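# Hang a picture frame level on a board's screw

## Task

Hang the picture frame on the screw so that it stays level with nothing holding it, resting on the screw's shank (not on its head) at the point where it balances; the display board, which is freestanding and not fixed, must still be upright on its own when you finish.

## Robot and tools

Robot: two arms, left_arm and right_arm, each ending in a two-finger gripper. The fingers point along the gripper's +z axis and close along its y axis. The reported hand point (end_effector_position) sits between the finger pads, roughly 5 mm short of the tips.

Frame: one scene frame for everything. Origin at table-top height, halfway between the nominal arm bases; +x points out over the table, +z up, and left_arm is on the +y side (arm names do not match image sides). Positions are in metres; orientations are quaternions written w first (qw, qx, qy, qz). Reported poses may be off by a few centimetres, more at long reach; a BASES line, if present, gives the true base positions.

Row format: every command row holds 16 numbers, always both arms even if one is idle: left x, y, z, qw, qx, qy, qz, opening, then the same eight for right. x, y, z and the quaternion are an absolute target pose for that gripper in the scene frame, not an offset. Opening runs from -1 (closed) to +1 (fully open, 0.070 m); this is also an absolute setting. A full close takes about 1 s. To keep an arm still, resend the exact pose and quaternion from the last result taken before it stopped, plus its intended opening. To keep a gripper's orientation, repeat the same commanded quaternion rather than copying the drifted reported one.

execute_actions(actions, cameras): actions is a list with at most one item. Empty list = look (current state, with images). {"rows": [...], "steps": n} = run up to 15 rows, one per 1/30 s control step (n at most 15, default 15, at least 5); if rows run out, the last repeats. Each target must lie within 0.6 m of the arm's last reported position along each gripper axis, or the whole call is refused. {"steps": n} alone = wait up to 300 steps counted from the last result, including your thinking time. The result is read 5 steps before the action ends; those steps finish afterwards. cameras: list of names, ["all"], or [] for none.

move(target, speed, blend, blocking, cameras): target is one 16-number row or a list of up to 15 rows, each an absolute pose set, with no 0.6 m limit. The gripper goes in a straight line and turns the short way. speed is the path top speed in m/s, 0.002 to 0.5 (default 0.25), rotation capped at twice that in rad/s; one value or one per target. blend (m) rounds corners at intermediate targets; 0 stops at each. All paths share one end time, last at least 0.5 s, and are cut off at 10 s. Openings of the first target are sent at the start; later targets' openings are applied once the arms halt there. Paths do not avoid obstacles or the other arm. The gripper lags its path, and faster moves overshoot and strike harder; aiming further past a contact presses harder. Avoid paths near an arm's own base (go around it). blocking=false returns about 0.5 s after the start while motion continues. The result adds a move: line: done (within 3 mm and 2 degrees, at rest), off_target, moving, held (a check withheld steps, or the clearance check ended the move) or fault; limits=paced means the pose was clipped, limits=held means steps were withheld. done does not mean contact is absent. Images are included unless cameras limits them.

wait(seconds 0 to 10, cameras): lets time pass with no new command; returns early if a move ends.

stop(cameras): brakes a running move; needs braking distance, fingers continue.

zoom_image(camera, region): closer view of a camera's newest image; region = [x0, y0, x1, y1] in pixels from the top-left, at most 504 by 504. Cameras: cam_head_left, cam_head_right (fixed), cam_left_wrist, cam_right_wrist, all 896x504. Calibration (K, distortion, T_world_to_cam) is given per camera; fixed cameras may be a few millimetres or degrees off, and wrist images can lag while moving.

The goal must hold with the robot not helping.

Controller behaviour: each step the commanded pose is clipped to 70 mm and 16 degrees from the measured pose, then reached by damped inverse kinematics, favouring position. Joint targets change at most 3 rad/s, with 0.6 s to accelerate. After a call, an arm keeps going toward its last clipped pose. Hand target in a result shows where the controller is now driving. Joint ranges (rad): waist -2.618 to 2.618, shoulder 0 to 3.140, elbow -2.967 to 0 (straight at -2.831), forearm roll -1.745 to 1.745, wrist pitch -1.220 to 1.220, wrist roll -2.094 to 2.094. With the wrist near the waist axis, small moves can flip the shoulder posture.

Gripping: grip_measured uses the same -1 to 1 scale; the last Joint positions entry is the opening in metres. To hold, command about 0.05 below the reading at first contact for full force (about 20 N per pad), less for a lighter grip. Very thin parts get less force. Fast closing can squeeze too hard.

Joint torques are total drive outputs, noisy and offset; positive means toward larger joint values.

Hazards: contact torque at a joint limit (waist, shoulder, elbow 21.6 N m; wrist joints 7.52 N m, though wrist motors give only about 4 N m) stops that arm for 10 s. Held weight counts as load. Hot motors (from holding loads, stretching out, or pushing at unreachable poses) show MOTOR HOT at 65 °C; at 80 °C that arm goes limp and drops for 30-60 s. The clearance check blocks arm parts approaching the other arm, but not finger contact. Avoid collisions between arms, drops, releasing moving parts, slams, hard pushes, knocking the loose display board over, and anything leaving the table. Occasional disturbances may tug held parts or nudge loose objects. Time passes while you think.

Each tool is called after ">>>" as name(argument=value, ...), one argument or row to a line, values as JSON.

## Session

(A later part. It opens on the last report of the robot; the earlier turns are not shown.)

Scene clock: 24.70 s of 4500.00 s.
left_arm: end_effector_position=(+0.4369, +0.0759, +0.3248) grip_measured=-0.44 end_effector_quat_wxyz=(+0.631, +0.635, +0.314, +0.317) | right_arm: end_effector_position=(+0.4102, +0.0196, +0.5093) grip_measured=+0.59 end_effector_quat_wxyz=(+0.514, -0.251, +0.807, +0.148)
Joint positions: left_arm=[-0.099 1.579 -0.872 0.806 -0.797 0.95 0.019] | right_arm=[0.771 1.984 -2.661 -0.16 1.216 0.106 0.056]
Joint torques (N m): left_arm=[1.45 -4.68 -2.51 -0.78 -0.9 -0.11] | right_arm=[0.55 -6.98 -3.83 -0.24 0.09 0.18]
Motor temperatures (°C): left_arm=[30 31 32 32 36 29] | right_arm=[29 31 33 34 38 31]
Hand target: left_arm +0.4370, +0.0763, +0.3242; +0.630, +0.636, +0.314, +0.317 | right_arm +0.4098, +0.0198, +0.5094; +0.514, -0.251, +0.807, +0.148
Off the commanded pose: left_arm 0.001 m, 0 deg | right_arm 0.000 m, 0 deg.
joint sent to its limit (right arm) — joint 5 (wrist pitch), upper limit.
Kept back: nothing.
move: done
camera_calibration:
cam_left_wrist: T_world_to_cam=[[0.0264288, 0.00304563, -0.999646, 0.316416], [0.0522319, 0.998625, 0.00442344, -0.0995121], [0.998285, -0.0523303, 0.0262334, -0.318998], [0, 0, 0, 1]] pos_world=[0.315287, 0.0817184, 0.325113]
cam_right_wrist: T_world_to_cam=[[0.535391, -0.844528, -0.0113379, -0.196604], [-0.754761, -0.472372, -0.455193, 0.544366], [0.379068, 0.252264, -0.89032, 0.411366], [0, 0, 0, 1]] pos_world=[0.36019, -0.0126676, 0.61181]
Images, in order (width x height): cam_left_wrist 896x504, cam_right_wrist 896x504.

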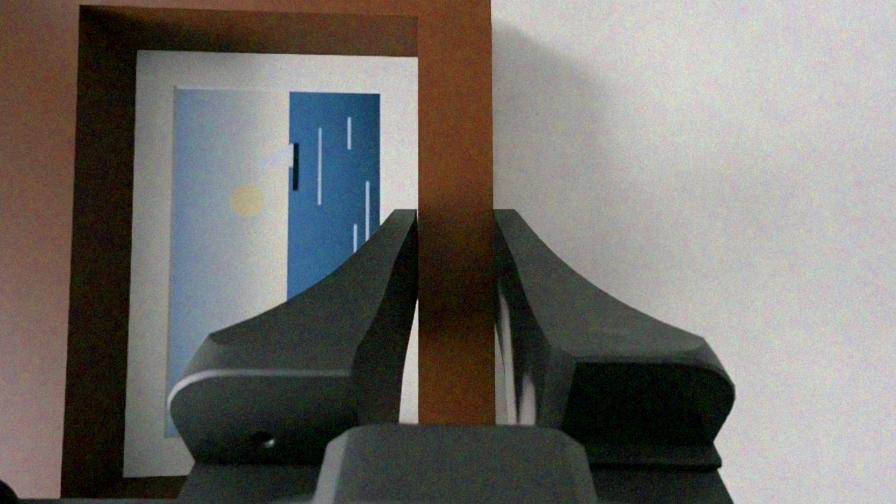

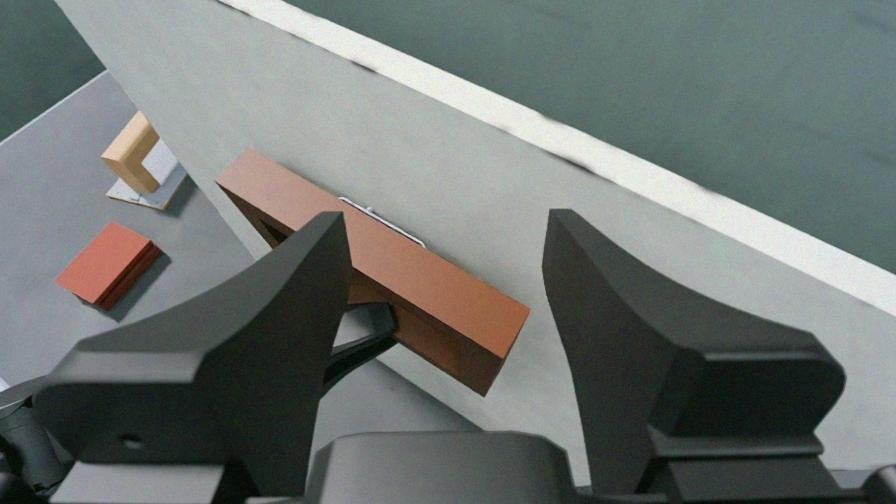

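>>> move(
  target=[
    [0.437, 0.0763, 0.3226, 0.63, 0.6356, 0.3141, 0.3169, -0.52, 0.4098, 0.0198, 0.5095, 0.514, -0.251, 0.807, 0.148, 0.59],
  ],
  speed=0.03,
  cameras=["cam_left_wrist", "cam_right_wrist"],
)

>>> zoom_image(
  camera="cam_right_wrist",
  region=[280, 150, 450, 258],
)

Scene clock: 25.77 s of 4500.00 s.
left_arm: end_effector_position=(+0.4367, +0.0760, +0.3237) grip_measured=-0.45 end_effector_quat_wxyz=(+0.631, +0.635, +0.313, +0.317) | right_arm: end_effector_position=(+0.4102, +0.0196, +0.5093) grip_measured=+0.59 end_effector_quat_wxyz=(+0.514, -0.251, +0.807, +0.148)
Joint positions: left_arm=[-0.099 1.581 -0.868 0.801 -0.801 0.957 0.019] | right_arm=[0.771 1.984 -2.661 -0.16 1.216 0.106 0.056]
Joint torques (N m): left_arm=[1.61 -3.61 -1.65 -0.72 -0.27 -0.26] | right_arm=[0.51 -7.05 -3.84 -0.24 0.1 0.18]
Motor temperatures (°C): left_arm=[30 31 32 32 36 29] | right_arm=[29 31 33 34 38 31]
Hand target: left_arm +0.4370, +0.0763, +0.3226; +0.630, +0.636, +0.314, +0.317 | right_arm +0.4098, +0.0198, +0.5094; +0.514, -0.251, +0.807, +0.148
Off the commanded pose: left_arm 0.001 m, 0 deg | right_arm 0.000 m, 0 deg.
joint sent to its limit (right arm) — joint 5 (wrist pitch), upper limit.
Kept back: nothing.
move: done
camera_calibration:
cam_left_wrist: T_world_to_cam=[[0.0279066, 0.00286159, -0.999606, 0.31476], [0.0522339, 0.998626, 0.00431702, -0.0994817], [0.998245, -0.0523338, 0.0277187, -0.31925], [0, 0, 0, 1]] pos_world=[0.315102, 0.0817367, 0.323915]
cam_right_wrist: T_world_to_cam=[[0.535391, -0.844528, -0.0113379, -0.196604], [-0.754761, -0.472372, -0.455193, 0.544366], [0.379068, 0.252264, -0.89032, 0.411366], [0, 0, 0, 1]] pos_world=[0.36019, -0.0126676, 0.61181]
Images, in order (width x height): cam_left_wrist 896x504, cam_right_wrist 896x504.

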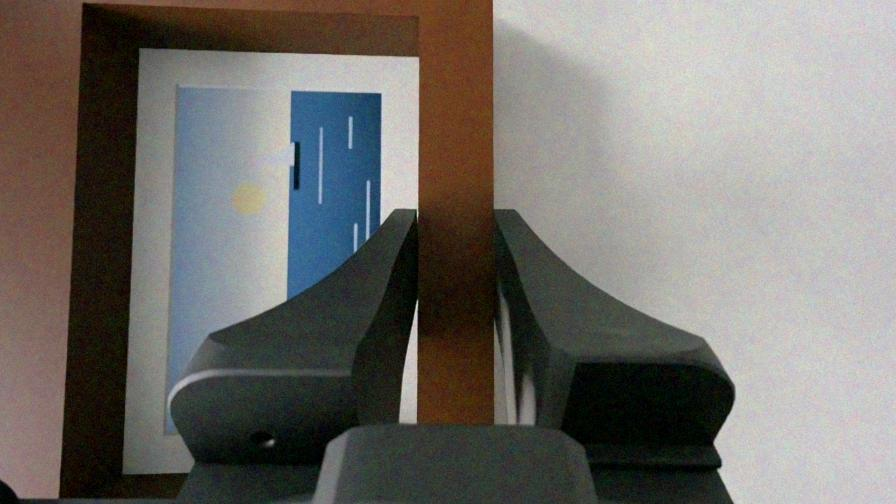

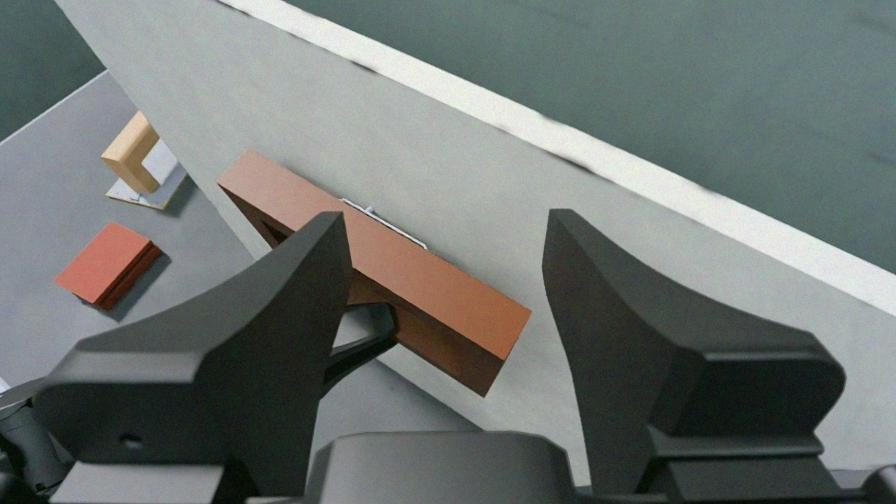

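Scaled by 2.965 from the camera's 896x504 image, which has a finer 1280x720 frame.

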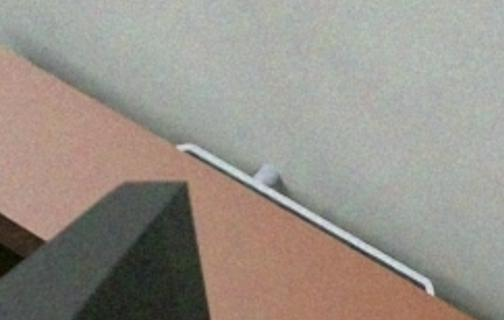

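>>> move(
  target=[
    [0.437, 0.0761, 0.3238, 0.63, 0.6356, 0.3141, 0.3169, -0.46, 0.4098, 0.0198, 0.5095, 0.514, -0.251, 0.807, 0.148, 0.59],
    [0.437, 0.0761, 0.3238, 0.63, 0.6356, 0.3141, 0.3169, -0.15, 0.4098, 0.0198, 0.5095, 0.514, -0.251, 0.807, 0.148, 0.59],
  ],
  speed=0.03,
)

>>> zoom_image(
  camera="cam_right_wrist",
  region=[280, 150, 450, 258],
)

>>> zoom_image(
  camera="cam_head_left",
  region=[350, 20, 465, 110],
)

>>> zoom_image(
  camera="cam_head_right",
  region=[340, 22, 455, 112],
)

Scene clock: 28.10 s of 4500.00 s.
left_arm: end_effector_position=(+0.4372, +0.0762, +0.3232) grip_measured=-0.15 end_effector_quat_wxyz=(+0.630, +0.636, +0.315, +0.316) | right_arm: end_effector_position=(+0.4102, +0.0196, +0.5093) grip_measured=+0.59 end_effector_quat_wxyz=(+0.514, -0.251, +0.807, +0.148)
Joint positions: left_arm=[-0.099 1.581 -0.87 0.804 -0.796 0.952 0.03] | right_arm=[0.771 1.984 -2.661 -0.16 1.216 0.106 0.056]
Joint torques (N m): left_arm=[0.37 -6.67 -3.27 -0.24 -1.31 0] | right_arm=[0.52 -7.04 -3.78 -0.22 0.1 0.16]
Motor temperatures (°C): left_arm=[30 31 32 32 35 29] | right_arm=[29 31 33 34 38 31]
Hand target: left_arm +0.4370, +0.0761, +0.3238; +0.630, +0.636, +0.314, +0.317 | right_arm +0.4098, +0.0198, +0.5094; +0.514, -0.251, +0.807, +0.148
Off the commanded pose: left_arm 0.001 m, 0 deg | right_arm 0.000 m, 0 deg.
joint sent to its limit (right arm) — joint 5 (wrist pitch), upper limit.
Kept back: nothing.
move: done
camera_calibration:
cam_left_wrist: T_world_to_cam=[[0.0234077, 0.00356457, -0.99972, 0.316174], [0.0508742, 0.998694, 0.0047521, -0.0992728], [0.998431, -0.0509712, 0.0231958, -0.318372], [0, 0, 0, 1]] pos_world=[0.315522, 0.0817883, 0.323942]
cam_right_wrist: T_world_to_cam=[[0.535391, -0.844528, -0.0113379, -0.196604], [-0.754761, -0.472372, -0.455193, 0.544366], [0.379068, 0.252264, -0.89032, 0.411366], [0, 0, 0, 1]] pos_world=[0.36019, -0.0126676, 0.61181]

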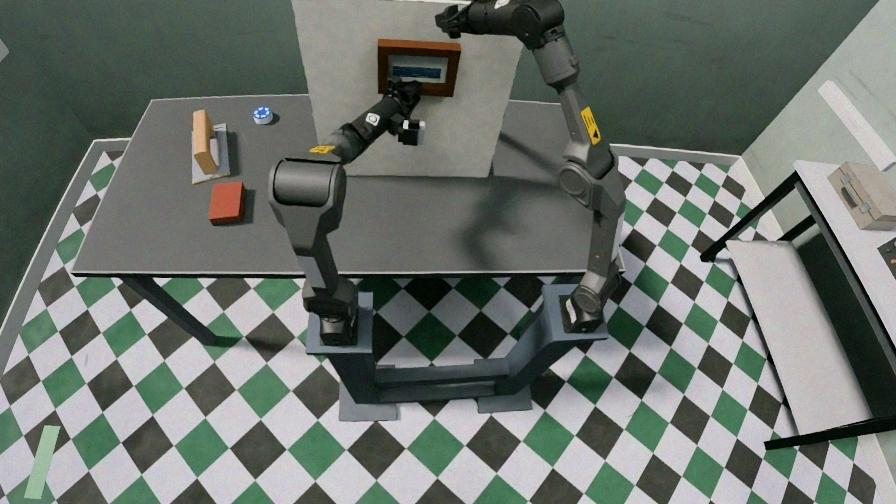

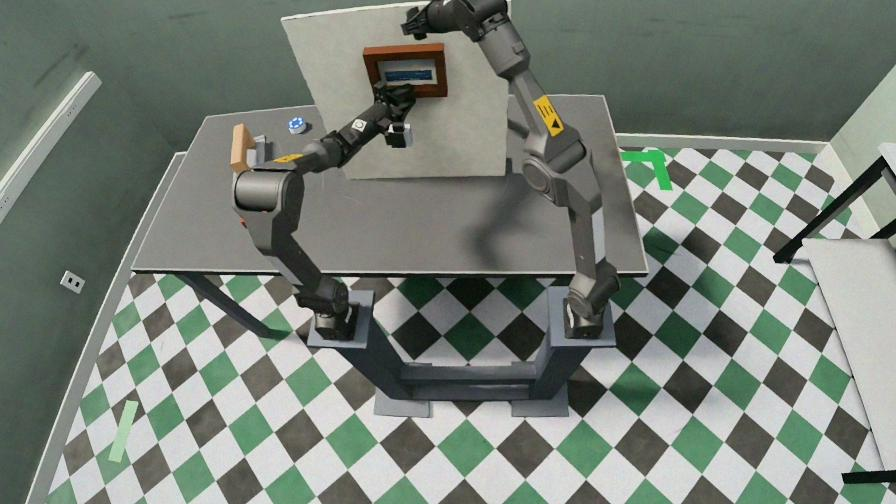

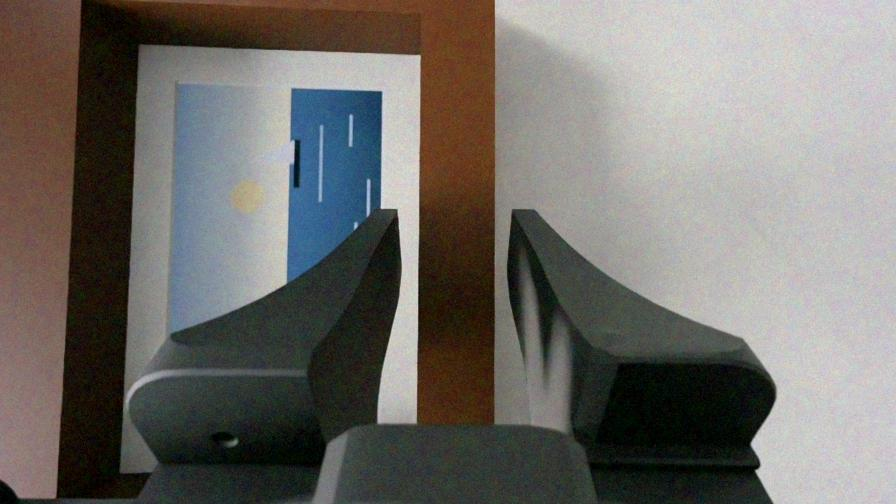

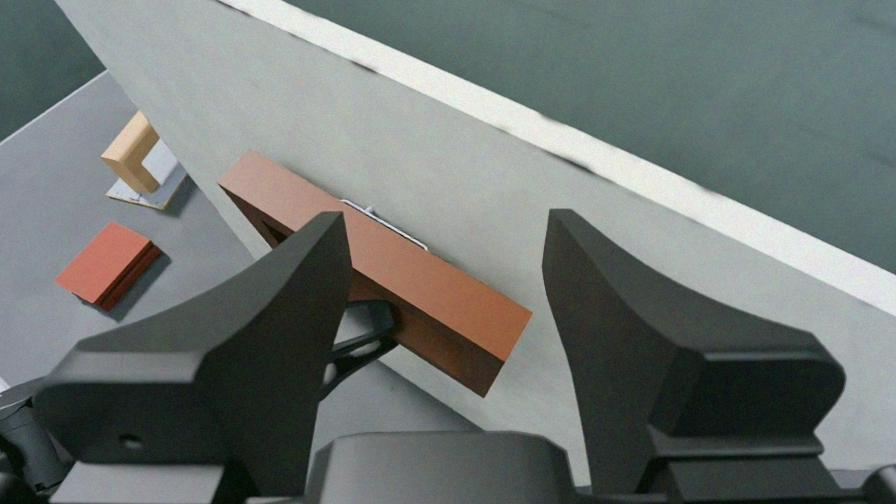

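Scaled by 2.965 from the camera's 896x504 image, which has a finer 1280x720 frame.

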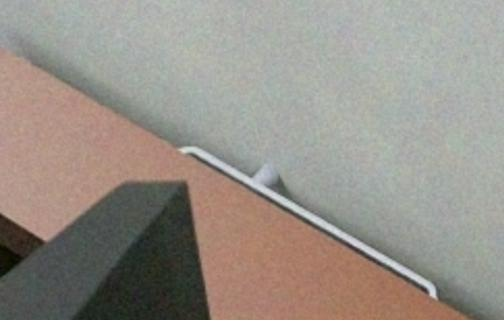

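Scaled by 4.383 from the camera's 896x504 image, which has a finer 1280x720 frame.

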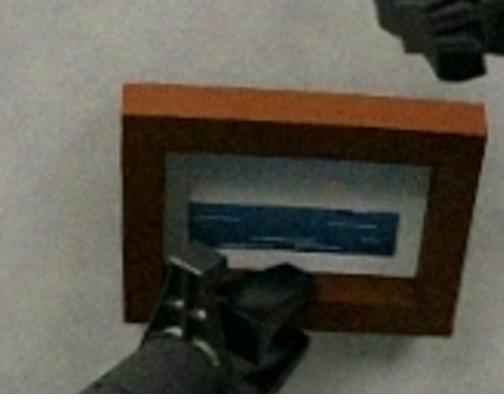

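Scaled by 4.383 from the camera's 896x504 image, which has a finer 1280x720 frame.

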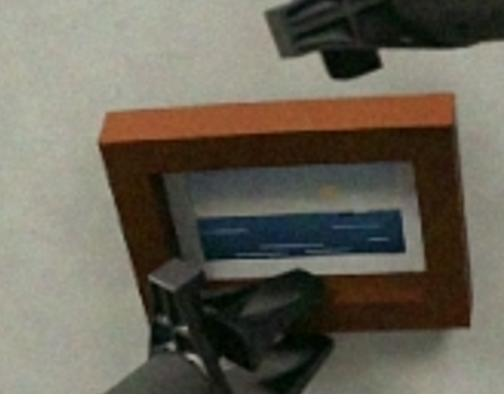

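>>> move(
  target=[
    [0.367, 0.0761, 0.3236, 0.63, 0.6356, 0.3141, 0.3169, -0.15, 0.4098, 0.0198, 0.5095, 0.514, -0.251, 0.807, 0.148, 0.59],
  ],
  speed=0.12,
)

>>> zoom_image(
  camera="cam_head_left",
  region=[350, 20, 465, 110],
)

>>> zoom_image(
  camera="cam_head_right",
  region=[340, 22, 455, 112],
)

>>> zoom_image(
  camera="cam_right_wrist",
  region=[280, 150, 450, 258],
)

Scene clock: 32.80 s of 4500.00 s.
left_arm: end_effector_position=(+0.3662, +0.0760, +0.3240) grip_measured=-0.15 end_effector_quat_wxyz=(+0.630, +0.636, +0.313, +0.317) | right_arm: end_effector_position=(+0.4102, +0.0196, +0.5093) grip_measured=+0.59 end_effector_quat_wxyz=(+0.514, -0.251, +0.807, +0.148)
Joint positions: left_arm=[-0.138 1.338 -0.619 0.754 -0.782 0.994 0.03] | right_arm=[0.771 1.984 -2.661 -0.16 1.216 0.106 0.056]
Joint torques (N m): left_arm=[-0.09 -3.22 -3.08 -0.59 -1.02 -0.09] | right_arm=[0.45 -7.04 -3.76 -0.2 0.1 0.14]
Motor temperatures (°C): left_arm=[30 31 32 32 36 29] | right_arm=[29 31 33 34 38 31]
Hand target: left_arm +0.3670, +0.0761, +0.3236; +0.630, +0.636, +0.314, +0.317 | right_arm +0.4098, +0.0198, +0.5094; +0.514, -0.251, +0.807, +0.148
Off the commanded pose: left_arm 0.001 m, 0 deg | right_arm 0.000 m, 0 deg.
joint sent to its limit (right arm) — joint 5 (wrist pitch), upper limit.
Kept back: nothing.
move: done
camera_calibration:
cam_left_wrist: T_world_to_cam=[[0.0268554, 0.00406871, -0.999631, 0.317244], [0.0521447, 0.998625, 0.00546549, -0.0961892], [0.998278, -0.0522723, 0.0266063, -0.248542], [0, 0, 0, 1]] pos_world=[0.24461, 0.0817743, 0.324265]
cam_right_wrist: T_world_to_cam=[[0.535391, -0.844528, -0.0113379, -0.196604], [-0.754761, -0.472372, -0.455193, 0.544366], [0.379068, 0.252264, -0.89032, 0.411366], [0, 0, 0, 1]] pos_world=[0.36019, -0.0126676, 0.61181]

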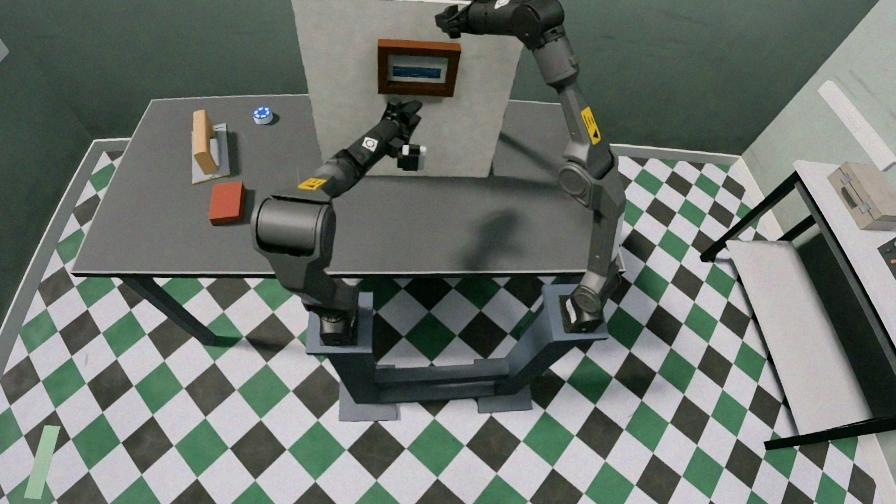

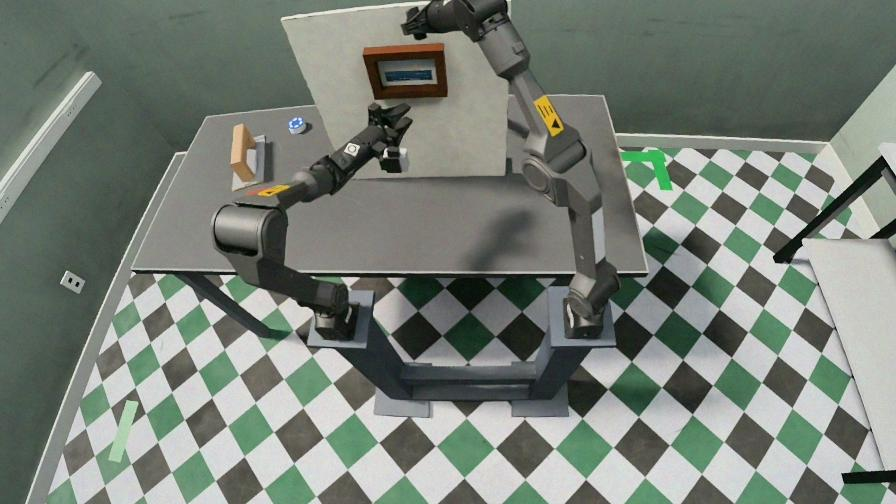

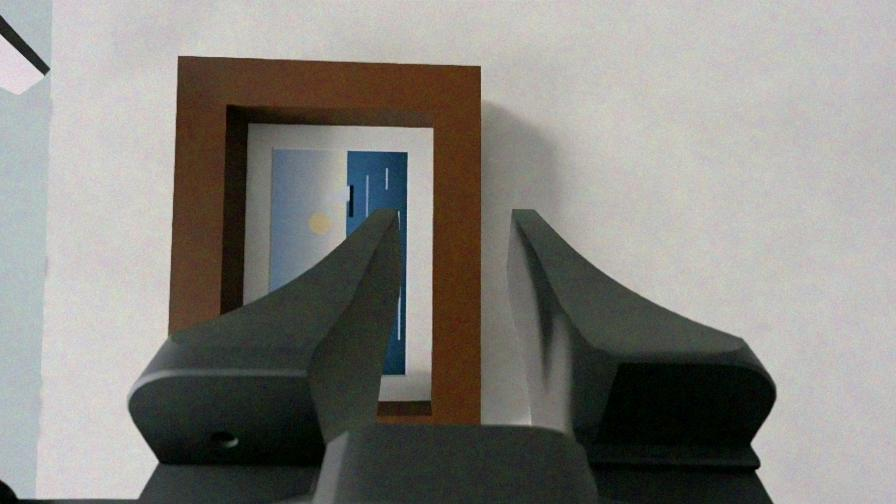

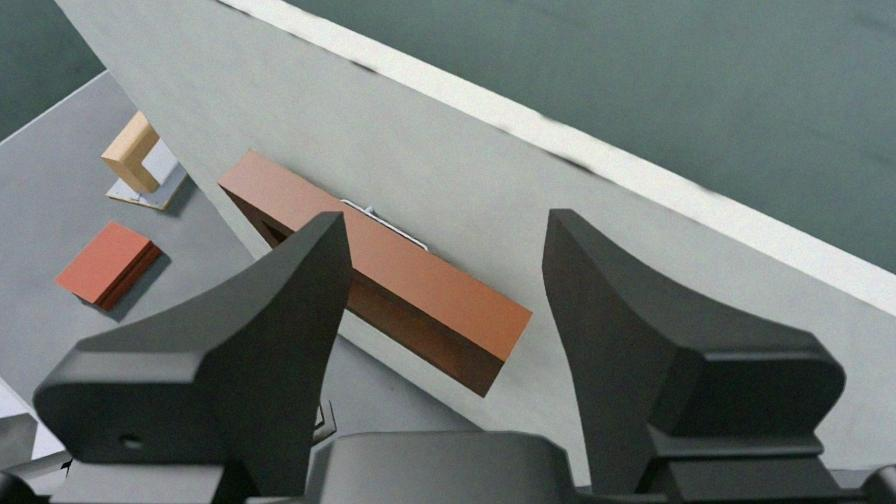

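Scaled by 4.383 from the camera's 896x504 image, which has a finer 1280x720 frame.

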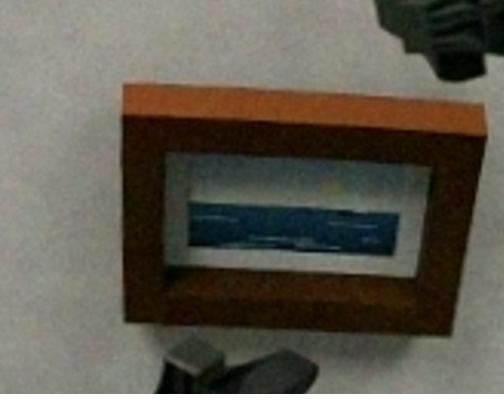

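Scaled by 4.383 from the camera's 896x504 image, which has a finer 1280x720 frame.

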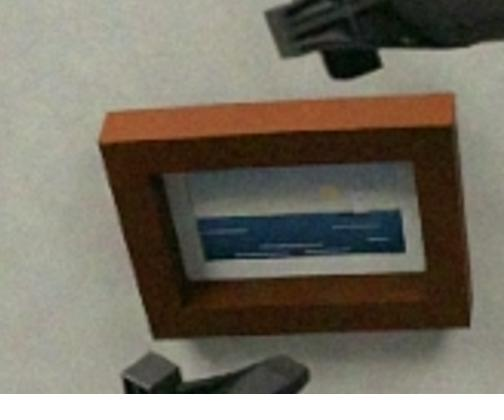

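Scaled by 2.965 from the camera's 896x504 image, which has a finer 1280x720 frame.

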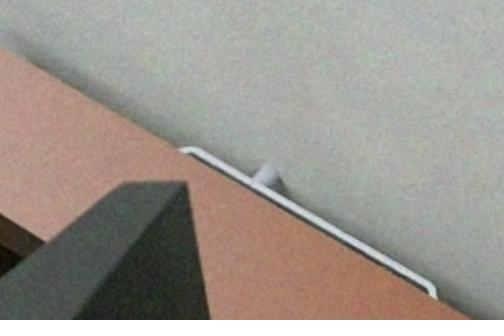

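>>> finished_scene(
  scene=2,
)

The scene is finished: the task was done.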